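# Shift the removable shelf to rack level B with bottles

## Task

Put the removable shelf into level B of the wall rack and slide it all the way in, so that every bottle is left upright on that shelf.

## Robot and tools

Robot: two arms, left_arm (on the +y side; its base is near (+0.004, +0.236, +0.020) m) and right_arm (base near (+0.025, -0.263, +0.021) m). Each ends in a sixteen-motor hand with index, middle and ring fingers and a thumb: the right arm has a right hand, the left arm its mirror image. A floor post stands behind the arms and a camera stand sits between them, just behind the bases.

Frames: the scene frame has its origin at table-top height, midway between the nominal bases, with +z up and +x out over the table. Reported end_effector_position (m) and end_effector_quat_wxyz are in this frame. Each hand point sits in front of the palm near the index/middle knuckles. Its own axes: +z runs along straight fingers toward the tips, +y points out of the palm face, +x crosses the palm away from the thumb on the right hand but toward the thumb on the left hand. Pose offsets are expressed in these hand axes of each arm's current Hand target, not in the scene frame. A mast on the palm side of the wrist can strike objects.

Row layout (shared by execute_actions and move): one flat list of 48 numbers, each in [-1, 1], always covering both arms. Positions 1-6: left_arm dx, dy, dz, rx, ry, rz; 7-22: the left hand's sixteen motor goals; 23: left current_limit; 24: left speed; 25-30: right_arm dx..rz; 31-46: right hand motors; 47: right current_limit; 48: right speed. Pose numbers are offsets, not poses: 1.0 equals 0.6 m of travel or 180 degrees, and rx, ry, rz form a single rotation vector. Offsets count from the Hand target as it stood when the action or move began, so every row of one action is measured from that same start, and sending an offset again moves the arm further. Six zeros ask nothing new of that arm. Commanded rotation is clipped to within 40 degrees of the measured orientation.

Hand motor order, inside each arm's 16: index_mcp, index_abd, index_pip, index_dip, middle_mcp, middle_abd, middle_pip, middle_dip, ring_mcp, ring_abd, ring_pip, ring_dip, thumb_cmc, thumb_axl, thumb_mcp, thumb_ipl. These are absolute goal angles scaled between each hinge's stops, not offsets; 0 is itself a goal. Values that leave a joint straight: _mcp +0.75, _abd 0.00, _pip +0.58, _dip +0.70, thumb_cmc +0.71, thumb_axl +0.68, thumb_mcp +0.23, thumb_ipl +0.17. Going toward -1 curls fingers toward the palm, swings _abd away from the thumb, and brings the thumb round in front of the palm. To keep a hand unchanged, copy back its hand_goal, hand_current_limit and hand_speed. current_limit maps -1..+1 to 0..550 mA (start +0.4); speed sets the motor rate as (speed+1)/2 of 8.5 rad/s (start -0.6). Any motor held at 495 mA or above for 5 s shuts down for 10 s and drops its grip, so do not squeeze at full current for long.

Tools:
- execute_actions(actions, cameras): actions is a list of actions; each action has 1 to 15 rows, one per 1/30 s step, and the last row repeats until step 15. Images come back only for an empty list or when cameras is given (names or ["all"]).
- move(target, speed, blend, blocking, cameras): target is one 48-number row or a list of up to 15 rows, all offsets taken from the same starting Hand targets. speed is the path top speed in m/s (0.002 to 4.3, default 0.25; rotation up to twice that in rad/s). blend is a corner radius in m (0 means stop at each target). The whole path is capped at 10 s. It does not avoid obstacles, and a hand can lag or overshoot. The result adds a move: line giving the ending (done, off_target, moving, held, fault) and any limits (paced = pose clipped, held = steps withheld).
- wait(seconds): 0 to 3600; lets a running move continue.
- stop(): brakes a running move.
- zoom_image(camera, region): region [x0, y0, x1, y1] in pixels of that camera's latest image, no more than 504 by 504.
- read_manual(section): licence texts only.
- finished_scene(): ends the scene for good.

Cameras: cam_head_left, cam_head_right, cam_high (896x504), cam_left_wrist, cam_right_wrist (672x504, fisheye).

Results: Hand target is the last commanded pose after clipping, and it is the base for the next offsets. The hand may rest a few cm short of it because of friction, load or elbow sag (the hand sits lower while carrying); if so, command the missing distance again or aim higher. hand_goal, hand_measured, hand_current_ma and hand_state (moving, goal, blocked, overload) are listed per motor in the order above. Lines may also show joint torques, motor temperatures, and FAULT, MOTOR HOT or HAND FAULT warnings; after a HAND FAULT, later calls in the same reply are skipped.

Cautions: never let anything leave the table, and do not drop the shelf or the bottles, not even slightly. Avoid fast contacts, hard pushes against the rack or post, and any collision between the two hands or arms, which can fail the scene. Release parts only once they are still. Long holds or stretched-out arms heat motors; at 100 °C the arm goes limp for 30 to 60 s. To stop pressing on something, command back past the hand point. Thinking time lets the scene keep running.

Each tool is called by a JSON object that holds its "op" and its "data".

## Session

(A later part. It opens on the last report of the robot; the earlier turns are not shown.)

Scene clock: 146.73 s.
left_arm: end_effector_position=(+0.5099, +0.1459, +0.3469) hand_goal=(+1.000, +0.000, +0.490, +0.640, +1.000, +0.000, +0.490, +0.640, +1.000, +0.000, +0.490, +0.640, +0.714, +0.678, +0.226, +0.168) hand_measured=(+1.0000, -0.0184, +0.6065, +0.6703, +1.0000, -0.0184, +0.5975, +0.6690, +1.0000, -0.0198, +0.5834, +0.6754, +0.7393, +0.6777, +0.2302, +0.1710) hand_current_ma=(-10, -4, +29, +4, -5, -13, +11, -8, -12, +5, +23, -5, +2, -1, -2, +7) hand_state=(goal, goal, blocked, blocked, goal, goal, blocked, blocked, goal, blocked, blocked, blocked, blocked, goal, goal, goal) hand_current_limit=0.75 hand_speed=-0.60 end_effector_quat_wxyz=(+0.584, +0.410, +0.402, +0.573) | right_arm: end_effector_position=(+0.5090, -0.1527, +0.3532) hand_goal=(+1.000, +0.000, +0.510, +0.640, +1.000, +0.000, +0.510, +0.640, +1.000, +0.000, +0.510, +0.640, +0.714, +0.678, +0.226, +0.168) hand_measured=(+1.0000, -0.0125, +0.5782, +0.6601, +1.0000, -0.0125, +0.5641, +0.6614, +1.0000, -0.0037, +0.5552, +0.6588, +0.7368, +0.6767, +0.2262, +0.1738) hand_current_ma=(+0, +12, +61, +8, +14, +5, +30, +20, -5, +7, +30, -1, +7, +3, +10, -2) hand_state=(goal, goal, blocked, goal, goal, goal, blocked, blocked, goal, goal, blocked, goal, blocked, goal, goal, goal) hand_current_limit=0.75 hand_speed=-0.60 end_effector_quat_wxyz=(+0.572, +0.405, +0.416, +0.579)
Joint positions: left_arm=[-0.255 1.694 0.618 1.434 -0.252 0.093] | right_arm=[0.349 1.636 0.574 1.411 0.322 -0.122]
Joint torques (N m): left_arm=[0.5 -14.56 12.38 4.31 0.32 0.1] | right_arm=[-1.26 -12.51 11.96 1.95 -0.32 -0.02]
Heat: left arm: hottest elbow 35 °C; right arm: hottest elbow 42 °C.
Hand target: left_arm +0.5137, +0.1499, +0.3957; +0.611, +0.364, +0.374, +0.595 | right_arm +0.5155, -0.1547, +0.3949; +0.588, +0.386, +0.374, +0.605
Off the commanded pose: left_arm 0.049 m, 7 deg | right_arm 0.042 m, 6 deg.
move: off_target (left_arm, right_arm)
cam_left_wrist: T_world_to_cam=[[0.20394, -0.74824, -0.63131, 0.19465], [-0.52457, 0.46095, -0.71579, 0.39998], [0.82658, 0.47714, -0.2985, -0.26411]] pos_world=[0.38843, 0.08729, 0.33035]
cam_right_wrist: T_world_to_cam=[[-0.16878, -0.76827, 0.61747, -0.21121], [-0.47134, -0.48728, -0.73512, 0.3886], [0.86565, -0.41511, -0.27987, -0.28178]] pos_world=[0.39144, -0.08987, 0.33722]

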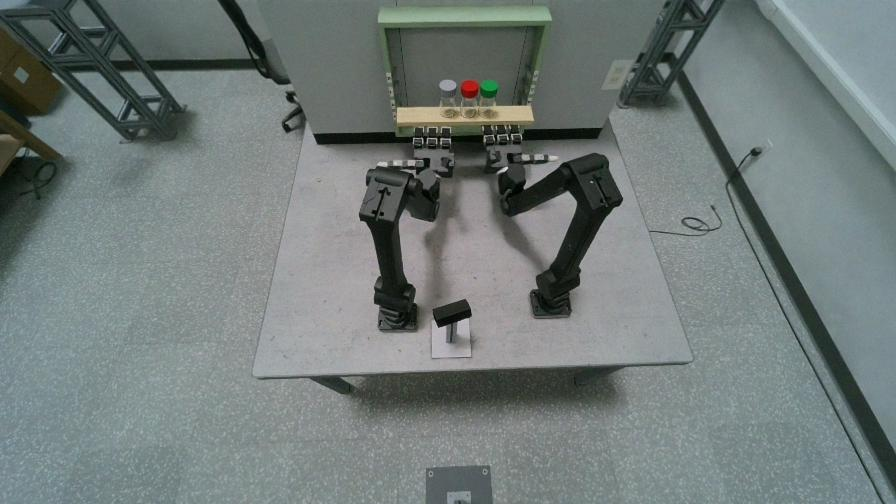

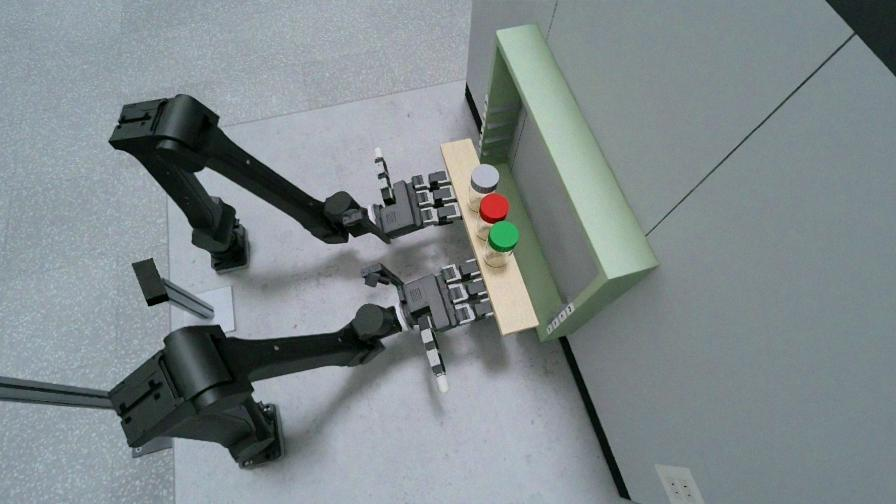

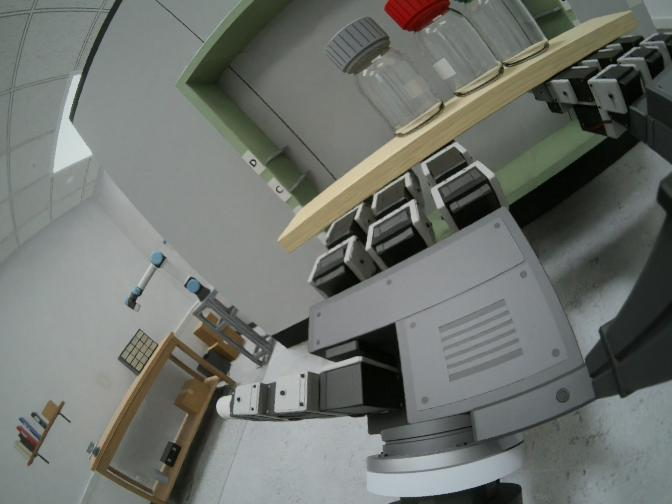

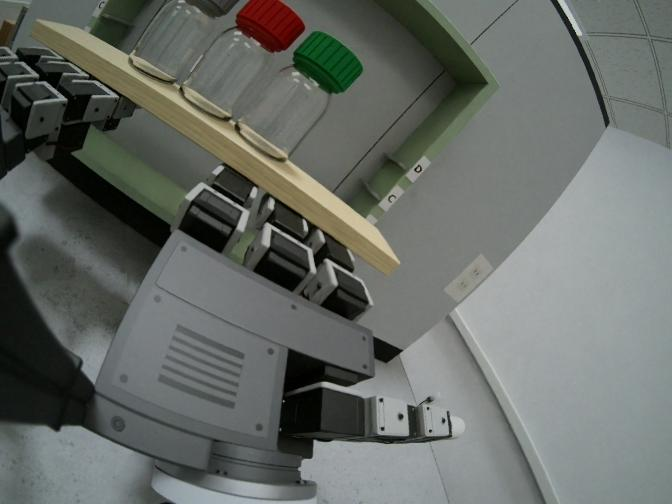

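{"op": "move", "data": {"target": [0.02,0.0027,0.0313,0,0,0,1,0,0.49,0.64,1,0,0.49,0.64,1,0,0.49,0.64,0.714,0.678,0.226,0.168,0.75,-0.6,0.02,0.0088,0.0195,0,0,0,1,0,0.51,0.64,1,0,0.51,0.64,1,0,0.51,0.64,0.714,0.678,0.226,0.168,0.75,-0.6], "speed": 0.04, "cameras": ["cam_high", "cam_left_wrist","cam_right_wrist", "cam_head_left"]}}

{"op": "zoom_image", "data": {"camera": "cam_left_wrist", "region": [240, 120, 400, 260]}}

{"op": "zoom_image", "data": {"camera": "cam_right_wrist", "region": [300, 140, 440, 290]}}

{"op": "zoom_image", "data": {"camera": "cam_left_wrist", "region": [530, 0, 670, 120]}}

{"op": "zoom_image", "data": {"camera": "cam_right_wrist", "region": [0, 0, 140, 120]}}

{"op": "zoom_image", "data": {"camera": "cam_high", "region": [420, 60, 600, 220]}}

{"op": "zoom_image", "data": {"camera": "cam_high", "region": [470, 240, 600, 350]}}

Scene clock: 150.57 s.
left_arm: end_effector_position=(+0.5253, +0.1537, +0.3516) hand_goal=(+1.000, +0.000, +0.490, +0.640, +1.000, +0.000, +0.490, +0.640, +1.000, +0.000, +0.490, +0.640, +0.714, +0.678, +0.226, +0.168) hand_measured=(+1.0000, -0.0184, +0.6090, +0.6703, +1.0000, -0.0184, +0.5975, +0.6690, +1.0000, -0.0198, +0.5821, +0.6754, +0.7393, +0.6777, +0.2302, +0.1710) hand_current_ma=(+1, +4, +34, +10, -4, -13, +17, -4, -11, +4, +24, -11, -15, -4, -15, -2) hand_state=(goal, goal, blocked, blocked, goal, goal, blocked, blocked, goal, blocked, blocked, blocked, blocked, goal, goal, goal) hand_current_limit=0.75 hand_speed=-0.60 end_effector_quat_wxyz=(+0.585, +0.415, +0.401, +0.571) | right_arm: end_effector_position=(+0.5207, -0.1468, +0.3588) hand_goal=(+1.000, +0.000, +0.510, +0.640, +1.000, +0.000, +0.510, +0.640, +1.000, +0.000, +0.510, +0.640, +0.714, +0.678, +0.226, +0.168) hand_measured=(+1.0000, -0.0110, +0.5795, +0.6601, +1.0000, -0.0125, +0.5654, +0.6627, +1.0000, -0.0037, +0.5552, +0.6588, +0.7368, +0.6777, +0.2262, +0.1738) hand_current_ma=(+5, +3, +66, +15, +9, +1, +31, +22, +0, +0, +30, -6, +17, -6, +5, +5) hand_state=(goal, goal, blocked, goal, goal, goal, blocked, blocked, goal, goal, blocked, goal, blocked, goal, goal, goal) hand_current_limit=0.75 hand_speed=-0.60 end_effector_quat_wxyz=(+0.572, +0.409, +0.417, +0.576)
Joint positions: left_arm=[-0.222 1.694 0.652 1.392 -0.213 0.081] | right_arm=[0.356 1.637 0.611 1.368 0.335 -0.122]
Joint torques (N m): left_arm=[0.62 -15.03 13.08 4.36 0.09 0.02] | right_arm=[-0.09 -12.45 12.48 1.94 -0.02 -0.06]
Heat: left arm: hottest shoulder 34 °C; right arm: hottest elbow 42 °C.
Hand target: left_arm +0.5298, +0.1619, +0.4055; +0.611, +0.364, +0.374, +0.595 | right_arm +0.5237, -0.1429, +0.4052; +0.588, +0.386, +0.373, +0.605
Off the commanded pose: left_arm 0.055 m, 8 deg | right_arm 0.046 m, 7 deg.
move: off_target (left_arm, right_arm)
cam_left_wrist: T_world_to_cam=[[0.19396, -0.74705, -0.63584, 0.20701], [-0.52514, 0.4684, -0.71051, 0.40511], [0.82862, 0.47172, -0.30146, -0.27835]] pos_world=[0.40323, 0.09619, 0.33555]
cam_right_wrist: T_world_to_cam=[[-0.16818, -0.76846, 0.6174, -0.20843], [-0.47951, -0.48344, -0.73236, 0.40494], [0.86127, -0.41922, -0.28718, -0.28356]] pos_world=[0.40334, -0.08328, 0.34381]
Images, in order (width x height): cam_head_left 896x504, cam_high 896x504, cam_left_wrist 672x504, cam_right_wrist 672x504.

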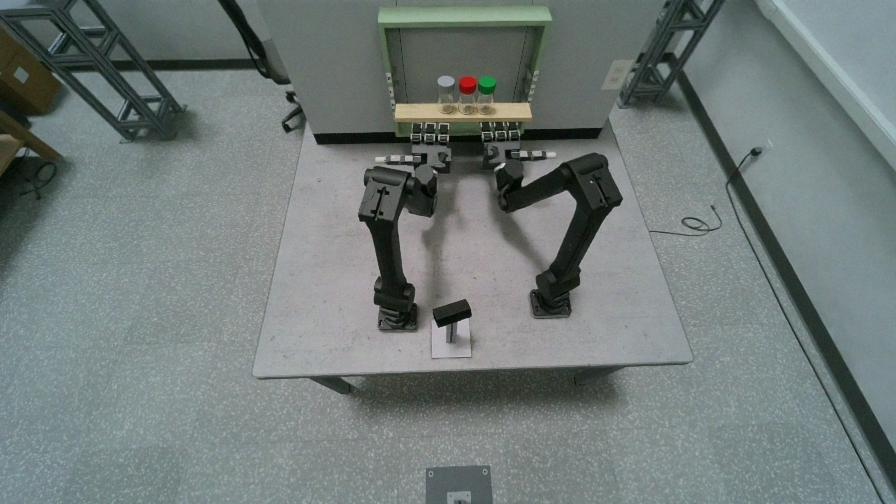

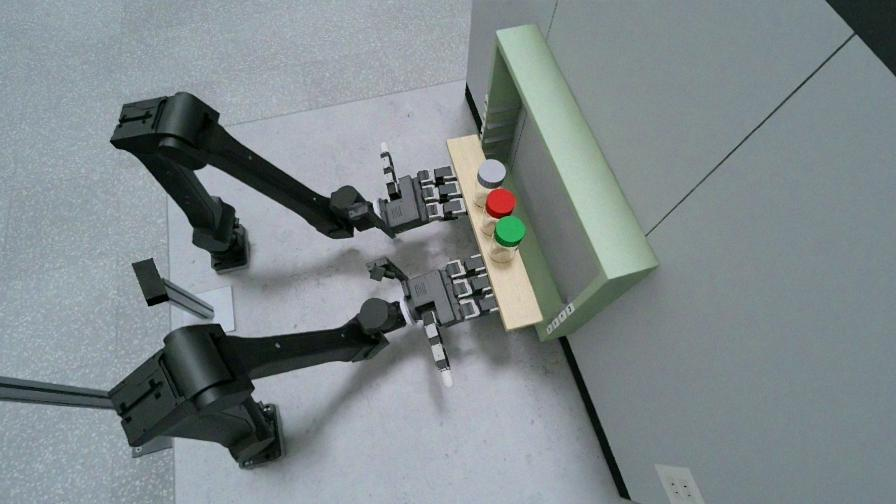

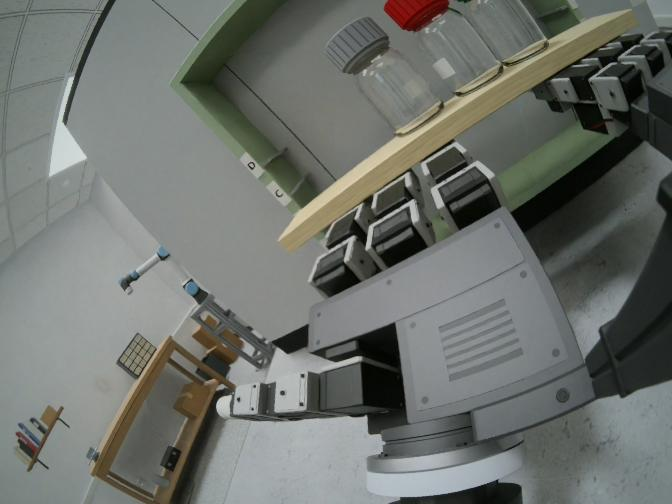

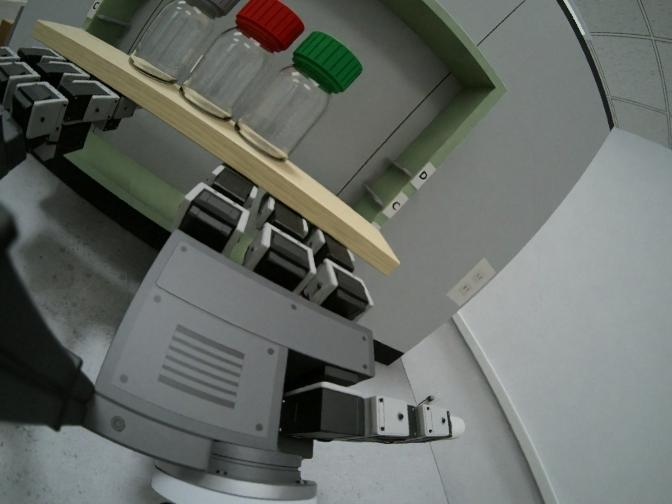

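Scaled by 3.150 from the camera's image (finer frame: 960x720).

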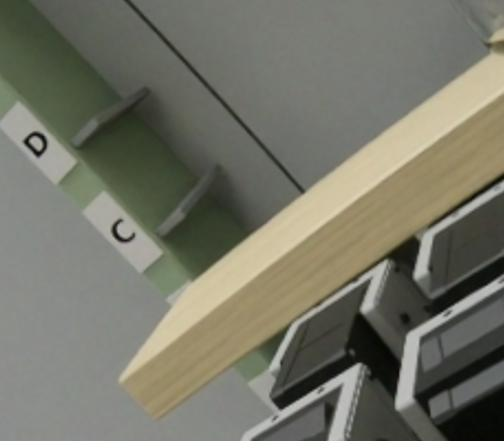

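Scaled by 3.360 from the camera's image (finer frame: 960x720).

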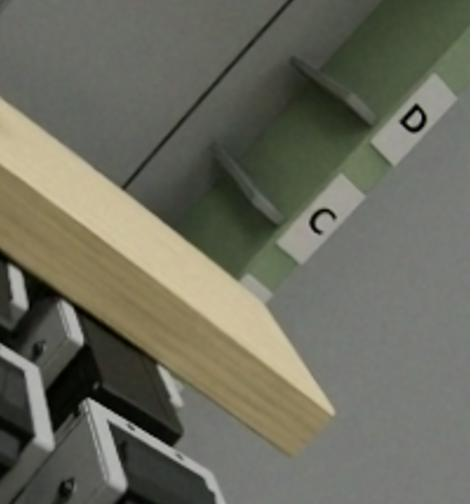

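Scaled by 3.600 from the camera's image (finer frame: 960x720).

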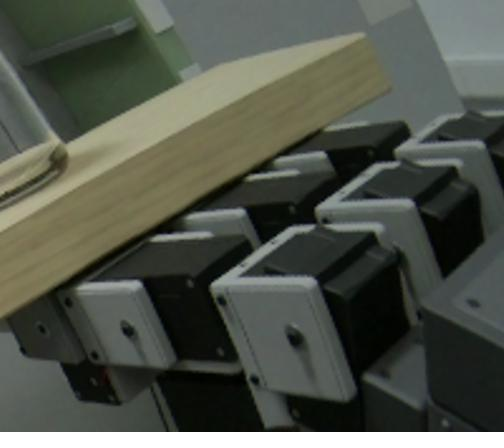

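Scaled by 3.600 from the camera's image (finer frame: 960x720).

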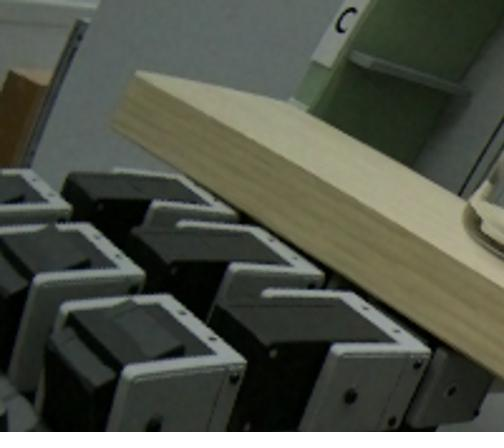

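Scaled by 2.800.

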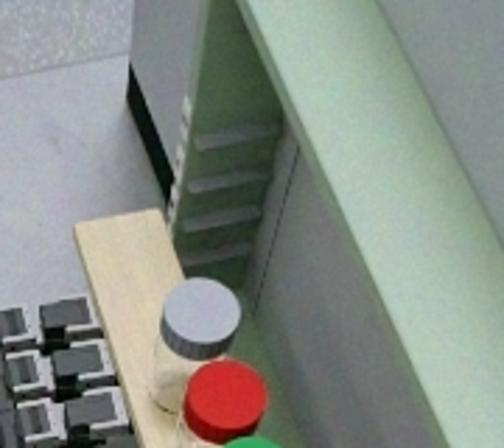

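Scaled by 3.877.

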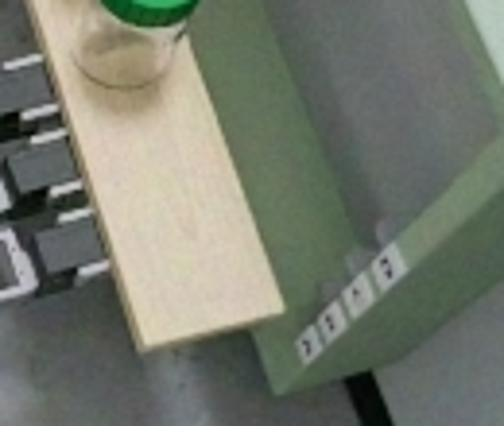

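{"op": "execute_actions", "data": {"actions": []}}

Scene clock: 153.87 s.
left_arm: end_effector_position=(+0.5255, +0.1537, +0.3514) hand_goal=(+1.000, +0.000, +0.490, +0.640, +1.000, +0.000, +0.490, +0.640, +1.000, +0.000, +0.490, +0.640, +0.714, +0.678, +0.226, +0.168) hand_measured=(+1.0000, -0.0184, +0.6090, +0.6703, +1.0000, -0.0184, +0.5975, +0.6690, +1.0000, -0.0213, +0.5821, +0.6754, +0.7393, +0.6777, +0.2302, +0.1710) hand_current_ma=(-4, +1, +23, -8, +1, -2, +21, -2, +9, -2, +31, -13, -3, -5, -6, -3) hand_state=(goal, goal, blocked, blocked, goal, goal, blocked, blocked, goal, blocked, blocked, blocked, blocked, goal, goal, goal) hand_current_limit=0.75 hand_speed=-0.60 end_effector_quat_wxyz=(+0.584, +0.415, +0.401, +0.570) | right_arm: end_effector_position=(+0.5209, -0.1468, +0.3585) hand_goal=(+1.000, +0.000, +0.510, +0.640, +1.000, +0.000, +0.510, +0.640, +1.000, +0.000, +0.510, +0.640, +0.714, +0.678, +0.226, +0.168) hand_measured=(+1.0000, -0.0110, +0.5795, +0.6601, +1.0000, -0.0125, +0.5641, +0.6627, +1.0000, -0.0037, +0.5564, +0.6588, +0.7368, +0.6777, +0.2262, +0.1738) hand_current_ma=(-1, +3, +72, +18, +9, -3, +36, +18, -5, +6, +20, -9, +12, -5, -1, -9) hand_state=(goal, goal, blocked, goal, goal, goal, blocked, blocked, goal, goal, blocked, goal, blocked, goal, goal, goal) hand_current_limit=0.75 hand_speed=-0.60 end_effector_quat_wxyz=(+0.572, +0.409, +0.417, +0.576)
Joint positions: left_arm=[-0.222 1.694 0.652 1.391 -0.213 0.081] | right_arm=[0.356 1.637 0.611 1.367 0.335 -0.122]
Joint velocities: within noise
Joint torques (N m): left_arm=[0.67 -15.03 13.11 4.23 0.07 0.03] | right_arm=[-0.32 -12.4 12.42 2 -0.07 -0.08]
Motor temperatures (°C): left_arm=[29 34 34 32 29 31] | right_arm=[32 30 42 29 36 28]
Heat: left arm: hottest shoulder 34 °C; right arm: hottest elbow 42 °C.
Hand target: left_arm +0.5298, +0.1619, +0.4055; +0.611, +0.364, +0.374, +0.595 | right_arm +0.5238, -0.1429, +0.4050; +0.588, +0.386, +0.374, +0.605
Off the commanded pose: left_arm 0.055 m, 8 deg | right_arm 0.047 m, 7 deg.
camera_calibration:
cam_left_wrist: T_world_to_cam=[[0.19342, -0.74715, -0.63589, 0.20717], [-0.52565, 0.46834, -0.71017, 0.40519], [0.82842, 0.47162, -0.30216, -0.27814]] pos_world=[0.40333, 0.09619, 0.33545]
cam_right_wrist: T_world_to_cam=[[-0.16775, -0.76828, 0.61774, -0.20857], [-0.48004, -0.48365, -0.73188, 0.40487], [0.86106, -0.41931, -0.28767, -0.28346]] pos_world=[0.40344, -0.08328, 0.34361]

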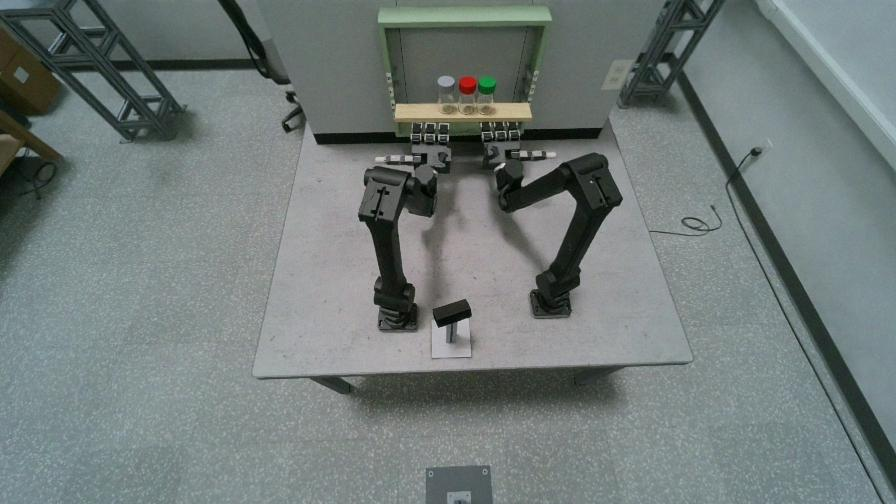

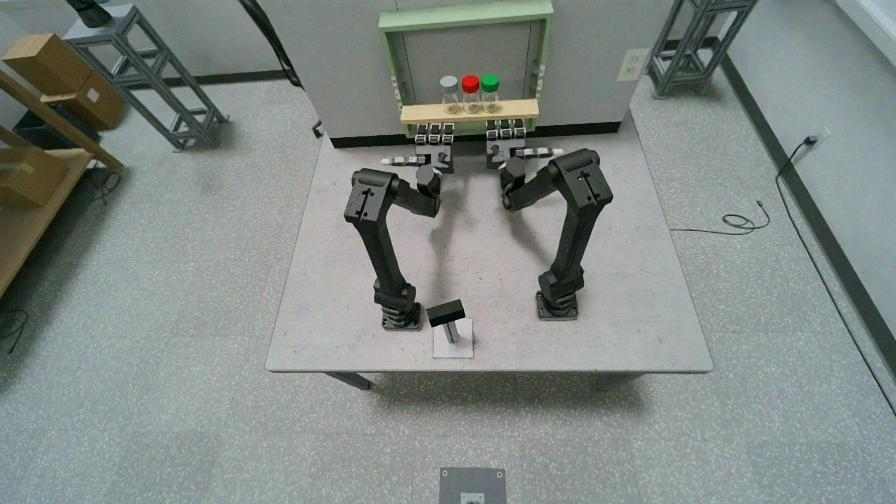

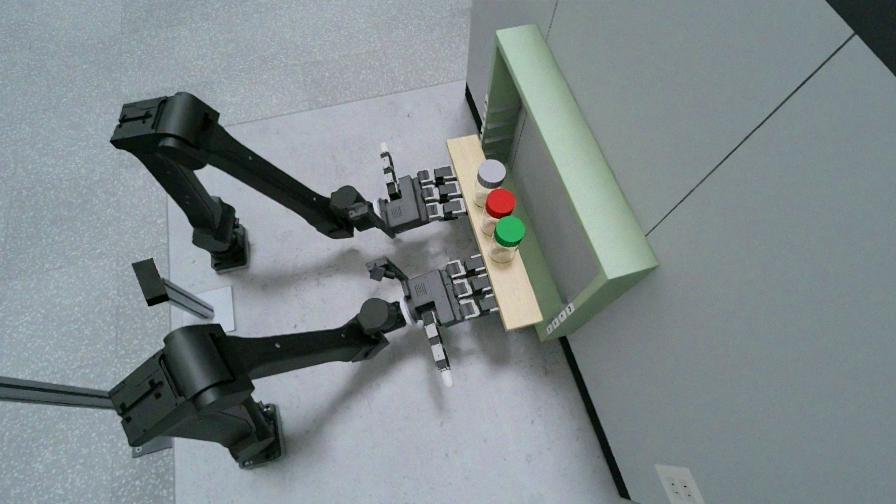

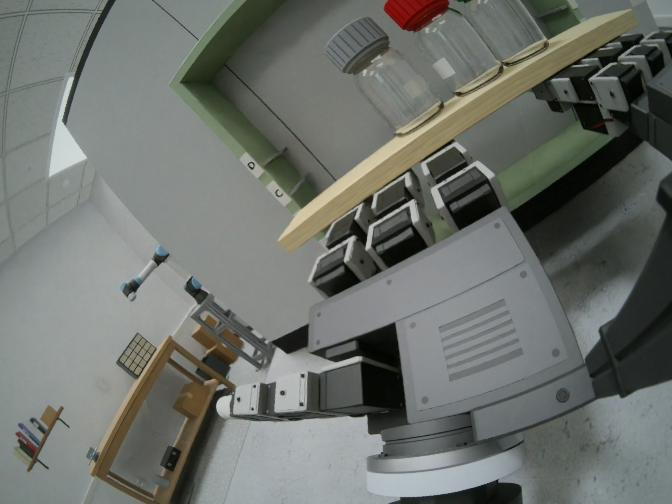

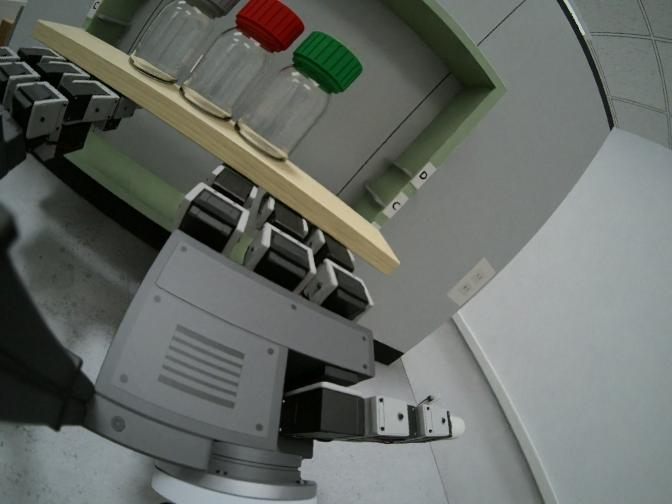

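{"op": "zoom_image", "data": {"camera": "cam_left_wrist", "region": [220, 120, 400, 260]}}

{"op": "zoom_image", "data": {"camera": "cam_right_wrist", "region": [300, 140, 460, 290]}}

{"op": "zoom_image", "data": {"camera": "cam_high", "region": [490, 240, 620, 350]}}

{"op": "zoom_image", "data": {"camera": "cam_high", "region": [420, 60, 550, 180]}}

Scaled by 2.800 from the camera's image (finer frame: 960x720).

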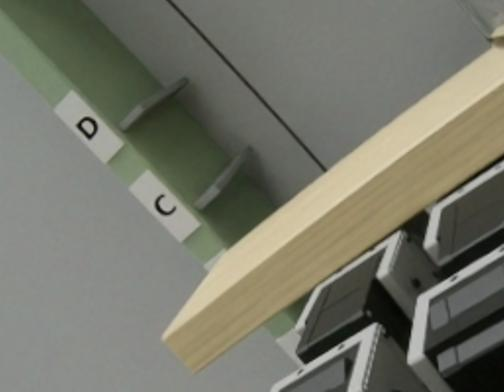

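Scaled by 3.150 from the camera's image (finer frame: 960x720).

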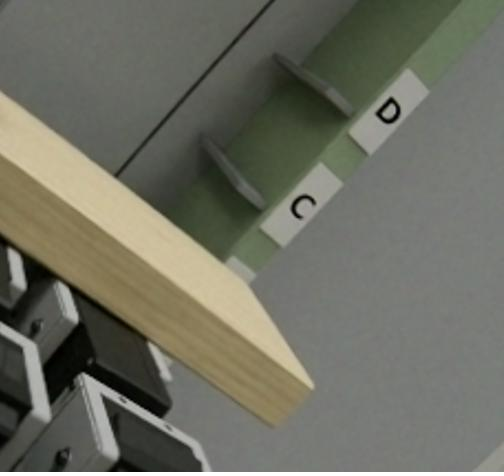

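Scaled by 3.877.

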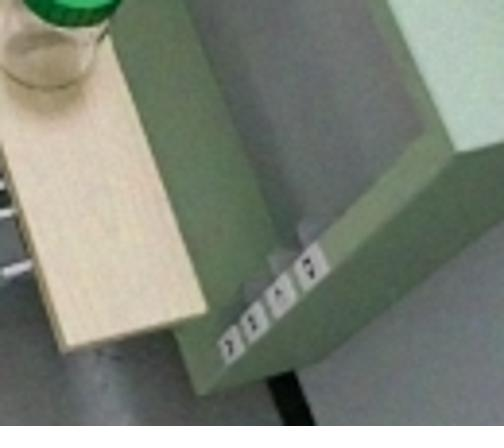

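Scaled by 3.877.

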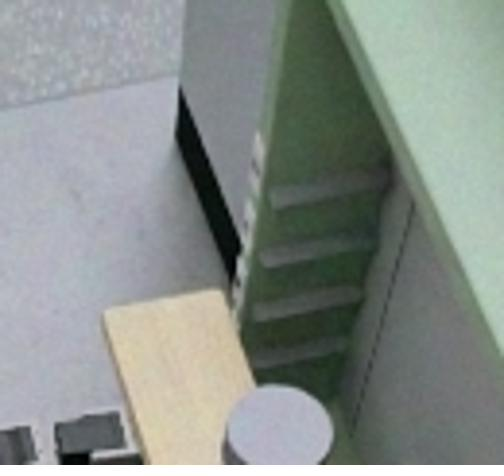

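{"op": "move", "data": {"target": [0,0.00725,0.0224,0,0,0,1,0,0.49,0.64,1,0,0.49,0.64,1,0,0.49,0.64,0.714,0.678,0.226,0.168,0.75,-0.6,0,0.00725,0.0224,0,0,0,1,0,0.51,0.64,1,0,0.51,0.64,1,0,0.51,0.64,0.714,0.678,0.226,0.168,0.75,-0.6], "speed": 0.04, "cameras": ["cam_high","cam_left_wrist","cam_right_wrist"]}}

Scene clock: 156.50 s.
left_arm: end_effector_position=(+0.5369, +0.1547, +0.3553) hand_goal=(+1.000, +0.000, +0.490, +0.640, +1.000, +0.000, +0.490, +0.640, +1.000, +0.000, +0.490, +0.640, +0.714, +0.678, +0.226, +0.168) hand_measured=(+1.0000, -0.0184, +0.6090, +0.6703, +1.0000, -0.0184, +0.5975, +0.6690, +0.9995, -0.0198, +0.5808, +0.6754, +0.7393, +0.6767, +0.2302, +0.1719) hand_current_ma=(+3, +6, +22, +11, -7, +0, +15, -12, -2, +8, +10, +1, +1, +7, -9, -3) hand_state=(goal, goal, blocked, blocked, goal, goal, blocked, blocked, goal, blocked, blocked, blocked, blocked, goal, goal, goal) hand_current_limit=0.75 hand_speed=-0.60 end_effector_quat_wxyz=(+0.581, +0.417, +0.405, +0.570) | right_arm: end_effector_position=(+0.5310, -0.1429, +0.3628) hand_goal=(+1.000, +0.000, +0.510, +0.640, +1.000, +0.000, +0.510, +0.640, +1.000, +0.000, +0.510, +0.640, +0.714, +0.678, +0.226, +0.168) hand_measured=(+1.0000, -0.0110, +0.5795, +0.6601, +1.0000, -0.0125, +0.5654, +0.6627, +1.0000, -0.0037, +0.5552, +0.6588, +0.7368, +0.6777, +0.2262, +0.1738) hand_current_ma=(+3, +0, +50, +27, +4, +4, +41, +21, -4, +2, +23, -11, +14, -8, +2, -12) hand_state=(goal, goal, blocked, goal, goal, goal, blocked, blocked, goal, goal, blocked, goal, blocked, goal, goal, goal) hand_current_limit=0.75 hand_speed=-0.60 end_effector_quat_wxyz=(+0.571, +0.411, +0.420, +0.573)
Joint positions: left_arm=[-0.214 1.694 0.681 1.352 -0.21 0.078] | right_arm=[0.356 1.637 0.641 1.329 0.335 -0.122]
Joint torques (N m): left_arm=[0.38 -15.79 13.55 4.16 0.13 0.04] | right_arm=[-0.67 -13.33 12.75 1.95 -0.43 -0.07]
Heat: left arm: hottest shoulder 34 °C; right arm: hottest elbow 42 °C.
Hand target: left_arm +0.5398, +0.1619, +0.4155; +0.611, +0.364, +0.374, +0.595 | right_arm +0.5341, -0.1430, +0.4146; +0.588, +0.386, +0.374, +0.605
Off the commanded pose: left_arm 0.061 m, 8 deg | right_arm 0.052 m, 7 deg.
move: off_target (left_arm, right_arm)
cam_left_wrist: T_world_to_cam=[[0.19042, -0.74618, -0.63793, 0.21032], [-0.53378, 0.46668, -0.70519, 0.41643], [0.82391, 0.47479, -0.30943, -0.28242]] pos_world=[0.41493, 0.09669, 0.34045]
cam_right_wrist: T_world_to_cam=[[-0.16262, -0.76634, 0.62151, -0.21024], [-0.48605, -0.48595, -0.72637, 0.41564], [0.85867, -0.42021, -0.29346, -0.28615]] pos_world=[0.41354, -0.07938, 0.3486]

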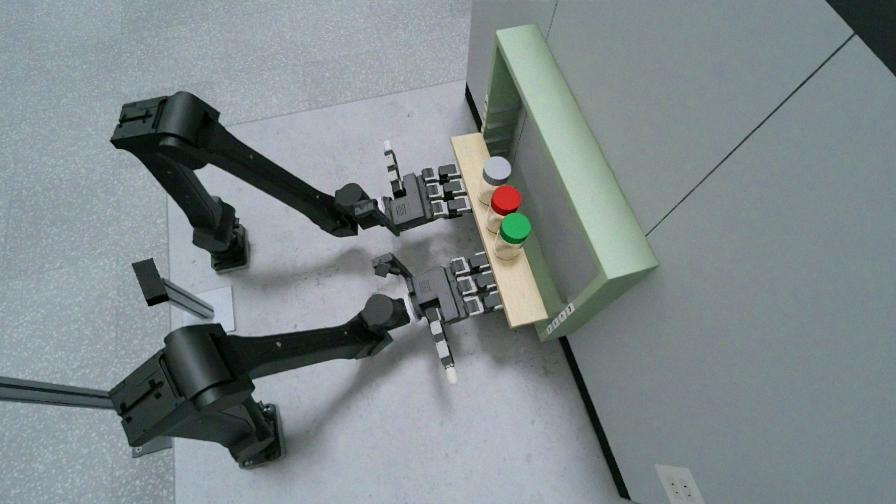

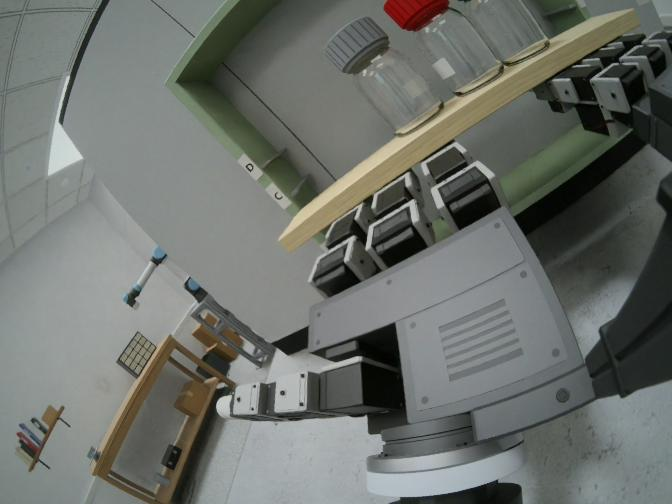

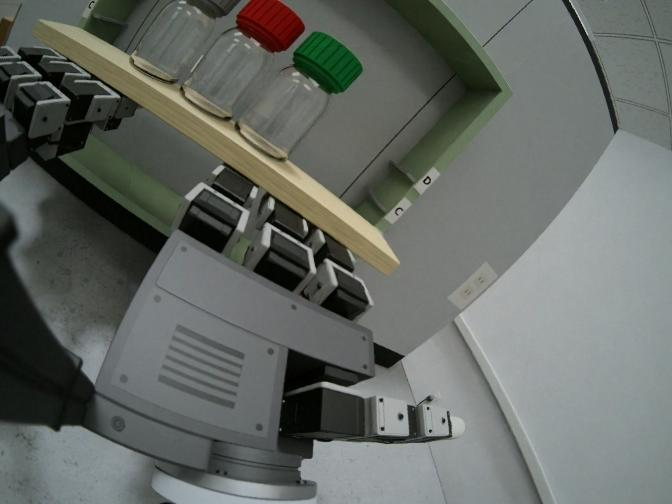

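{"op": "zoom_image", "data": {"camera": "cam_left_wrist", "region": [220, 120, 400, 260]}}

{"op": "zoom_image", "data": {"camera": "cam_right_wrist", "region": [300, 140, 460, 290]}}

{"op": "zoom_image", "data": {"camera": "cam_high", "region": [490, 240, 620, 350]}}

{"op": "zoom_image", "data": {"camera": "cam_high", "region": [420, 60, 550, 180]}}

Scaled by 2.800 from the camera's image (finer frame: 960x720).

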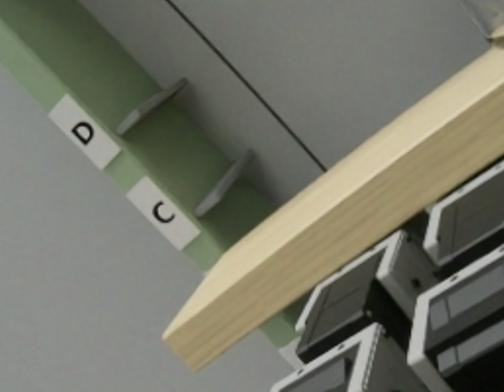

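Scaled by 3.150 from the camera's image (finer frame: 960x720).

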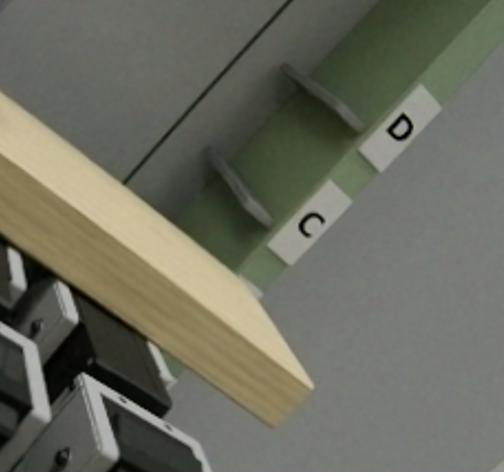

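Scaled by 3.877.

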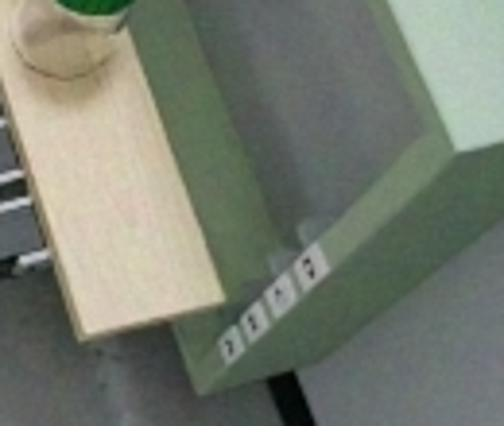

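Scaled by 3.877.

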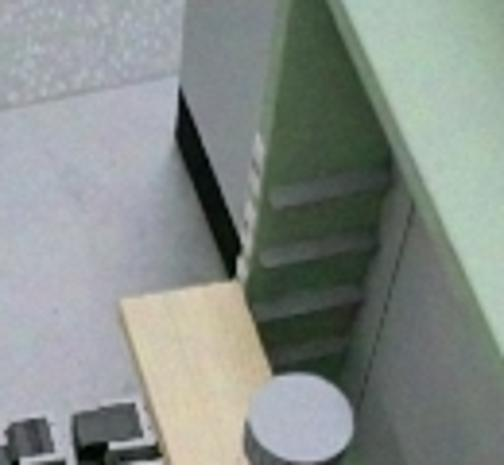

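{"op": "zoom_image", "data": {"camera": "cam_left_wrist", "region": [270, 180, 340, 250]}}

{"op": "zoom_image", "data": {"camera": "cam_right_wrist", "region": [340, 190, 410, 260]}}

Scaled by 7.200 from the camera's image (finer frame: 960x720).

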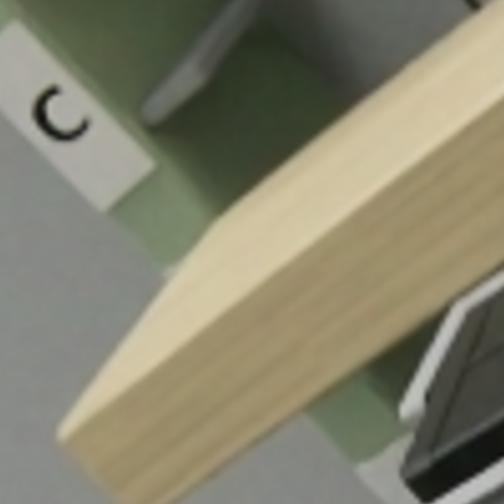

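Scaled by 7.200 from the camera's image (finer frame: 960x720).

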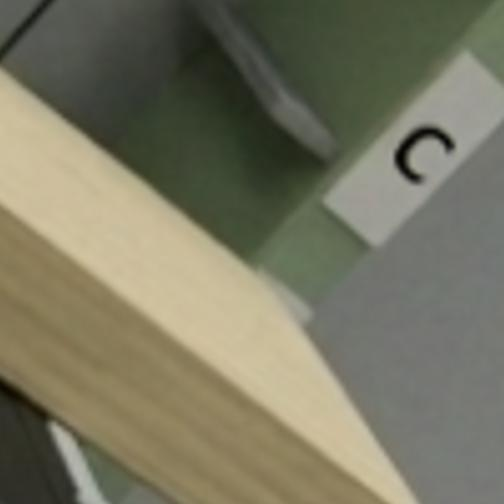

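{"op": "zoom_image", "data": {"camera": "cam_right_wrist", "region": [0, 0, 140, 105]}}

{"op": "zoom_image", "data": {"camera": "cam_left_wrist", "region": [532, 0, 672, 105]}}

Scaled by 3.600 from the camera's image (finer frame: 960x720).

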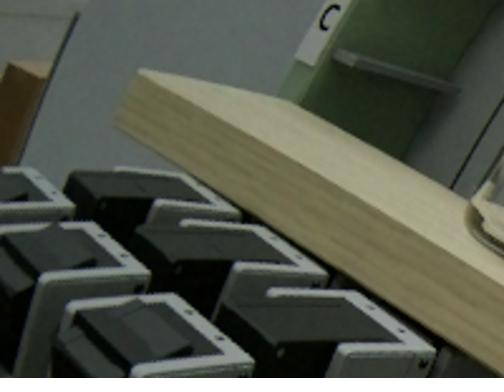

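Scaled by 3.600 from the camera's image (finer frame: 960x720).

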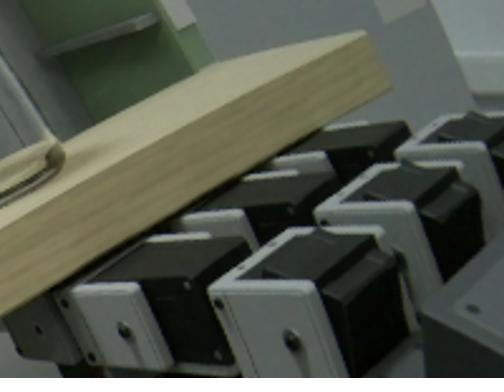

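{"op": "move", "data": {"target": [0,0.00138,0.01193,0,0,0,1,0,0.49,0.64,1,0,0.49,0.64,1,0,0.49,0.64,0.714,0.678,0.226,0.168,0.75,-0.6,-0.00833,0.00287,0.01269,0,0,0,1,0,0.51,0.64,1,0,0.51,0.64,1,0,0.51,0.64,0.714,0.678,0.226,0.168,0.75,-0.6], "speed": 0.04, "cameras": ["cam_high","cam_left_wrist","cam_right_wrist"]}}

{"op": "zoom_image", "data": {"camera": "cam_left_wrist", "region": [270, 180, 340, 250]}}

{"op": "zoom_image", "data": {"camera": "cam_right_wrist", "region": [340, 190, 410, 260]}}

{"op": "zoom_image", "data": {"camera": "cam_right_wrist", "region": [0, 0, 140, 105]}}

{"op": "zoom_image", "data": {"camera": "cam_left_wrist", "region": [532, 0, 672, 105]}}

Scene clock: 168.63 s.
left_arm: end_effector_position=(+0.5430, +0.1544, +0.3581) hand_goal=(+1.000, +0.000, +0.490, +0.640, +1.000, +0.000, +0.490, +0.640, +1.000, +0.000, +0.490, +0.640, +0.714, +0.678, +0.226, +0.168) hand_measured=(+1.0000, -0.0184, +0.6078, +0.6703, +1.0000, -0.0184, +0.5975, +0.6703, +1.0000, -0.0198, +0.5821, +0.6754, +0.7393, +0.6767, +0.2302, +0.1710) hand_current_ma=(-1, -1, +33, +1, -4, -4, +19, +12, -4, +14, +20, -4, +2, +0, -4, +4) hand_state=(goal, goal, blocked, blocked, goal, goal, blocked, blocked, goal, blocked, blocked, blocked, blocked, goal, goal, goal) hand_current_limit=0.75 hand_speed=-0.60 end_effector_quat_wxyz=(+0.581, +0.418, +0.405, +0.569) | right_arm: end_effector_position=(+0.5373, -0.1452, +0.3652) hand_goal=(+1.000, +0.000, +0.510, +0.640, +1.000, +0.000, +0.510, +0.640, +1.000, +0.000, +0.510, +0.640, +0.714, +0.678, +0.226, +0.168) hand_measured=(+1.0000, -0.0110, +0.5795, +0.6601, +1.0000, -0.0110, +0.5641, +0.6627, +1.0000, -0.0037, +0.5539, +0.6588, +0.7368, +0.6767, +0.2262, +0.1738) hand_current_ma=(+1, -1, +69, +21, +6, +4, +47, +14, -5, +4, +26, +1, +6, -1, +5, -7) hand_state=(goal, goal, blocked, blocked, goal, goal, blocked, blocked, goal, goal, blocked, goal, blocked, goal, goal, goal) hand_current_limit=0.75 hand_speed=-0.60 end_effector_quat_wxyz=(+0.570, +0.410, +0.422, +0.574)
Joint positions: left_arm=[-0.211 1.694 0.698 1.332 -0.207 0.076] | right_arm=[0.343 1.637 0.655 1.312 0.318 -0.118]
Joint torques (N m): left_arm=[0.56 -15.79 13.86 4.41 0.15 0.04] | right_arm=[-1.14 -13.63 12.89 1.77 -0.4 -0.02]
Heat: left arm: hottest elbow 35 °C; right arm: hottest elbow 43 °C.
Hand target: left_arm +0.5458, +0.1621, +0.4195; +0.611, +0.364, +0.374, +0.595 | right_arm +0.5404, -0.1483, +0.4194; +0.588, +0.386, +0.373, +0.605
Off the commanded pose: left_arm 0.062 m, 9 deg | right_arm 0.054 m, 7 deg.
move: off_target (left_arm, right_arm)
cam_left_wrist: T_world_to_cam=[[0.18839, -0.74606, -0.63867, 0.21203], [-0.53611, 0.46675, -0.70337, 0.42231], [0.82286, 0.47491, -0.31204, -0.28494]] pos_world=[0.42092, 0.09639, 0.34355]
cam_right_wrist: T_world_to_cam=[[-0.15863, -0.76551, 0.62356, -0.21536], [-0.48542, -0.48949, -0.72441, 0.41772], [0.85977, -0.4176, -0.29395, -0.29186]] pos_world=[0.41954, -0.08228, 0.3511]

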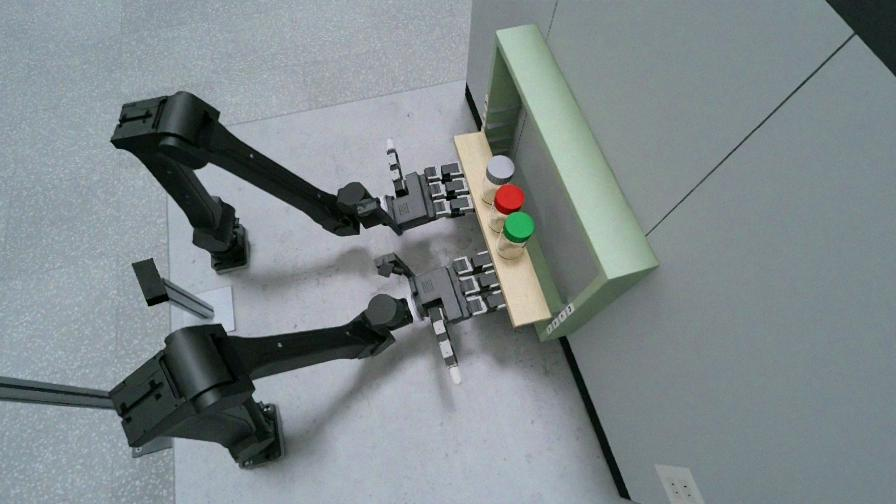

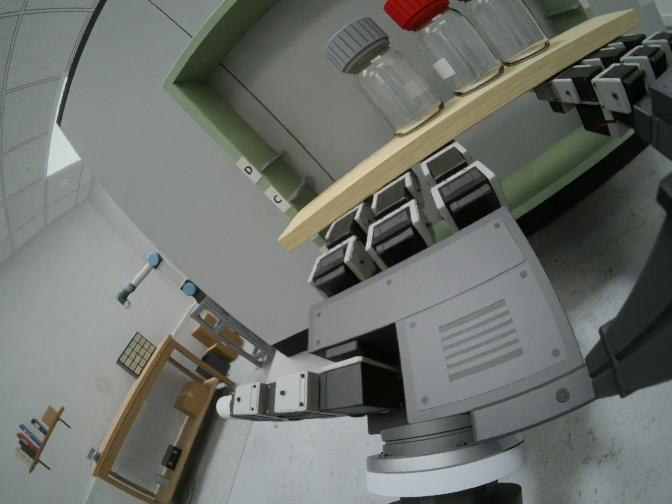

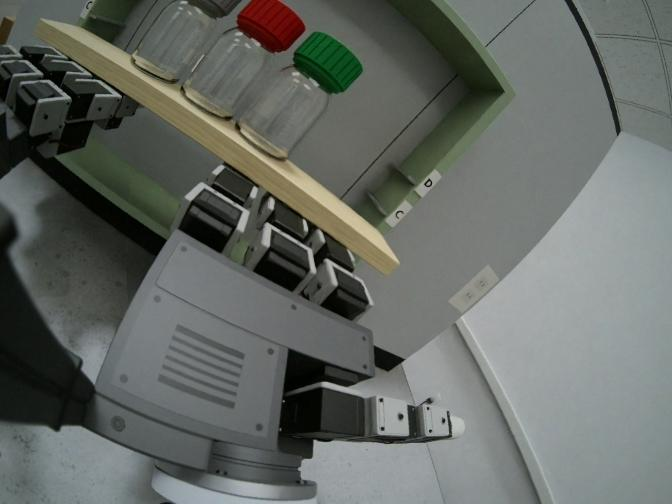

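Scaled by 7.200 from the camera's image (finer frame: 960x720).

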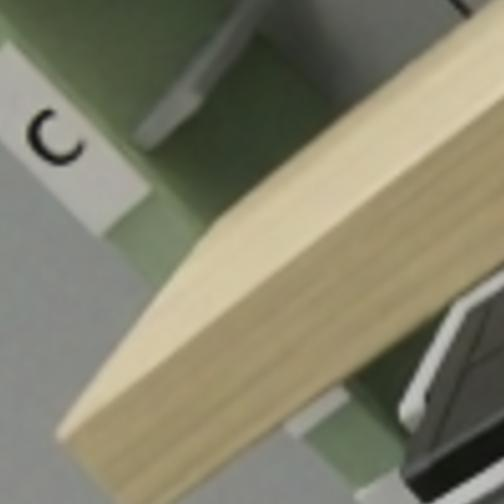

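Scaled by 7.200 from the camera's image (finer frame: 960x720).

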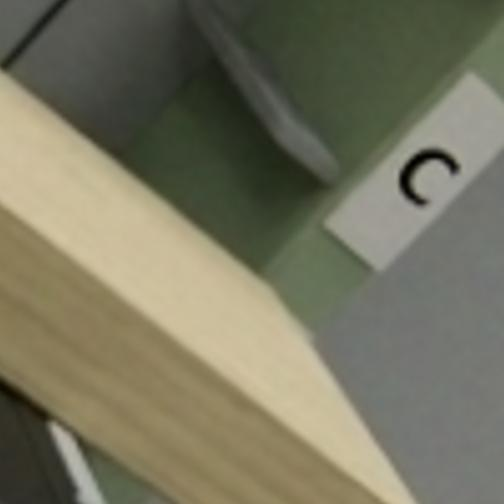

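Scaled by 3.600 from the camera's image (finer frame: 960x720).

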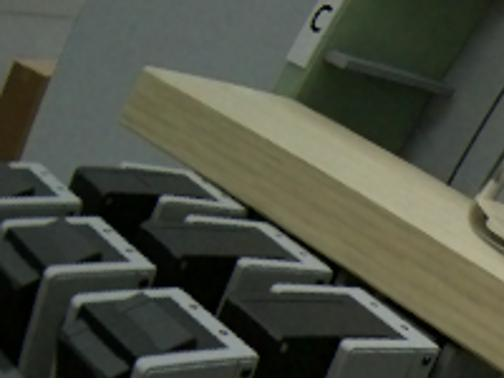

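Scaled by 3.600 from the camera's image (finer frame: 960x720).

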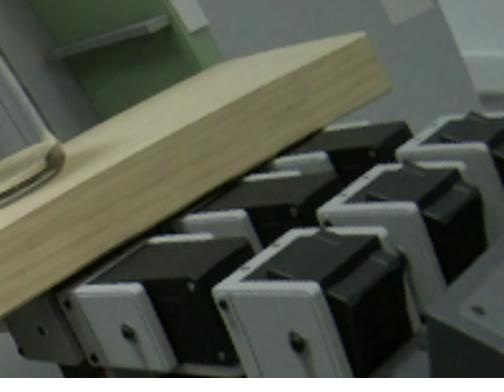

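{"op": "zoom_image", "data": {"camera": "cam_left_wrist", "region": [280, 190, 320, 225]}}

{"op": "zoom_image", "data": {"camera": "cam_right_wrist", "region": [360, 205, 400, 240]}}

Scaled by 12.600 from the camera's image (finer frame: 960x720).

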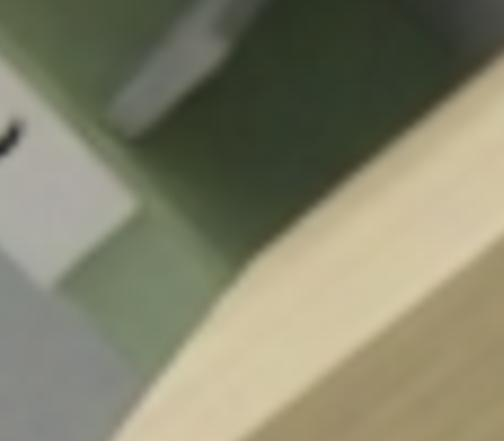

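Scaled by 12.600 from the camera's image (finer frame: 960x720).

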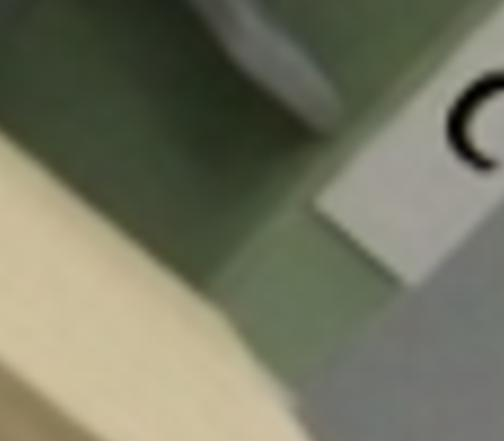

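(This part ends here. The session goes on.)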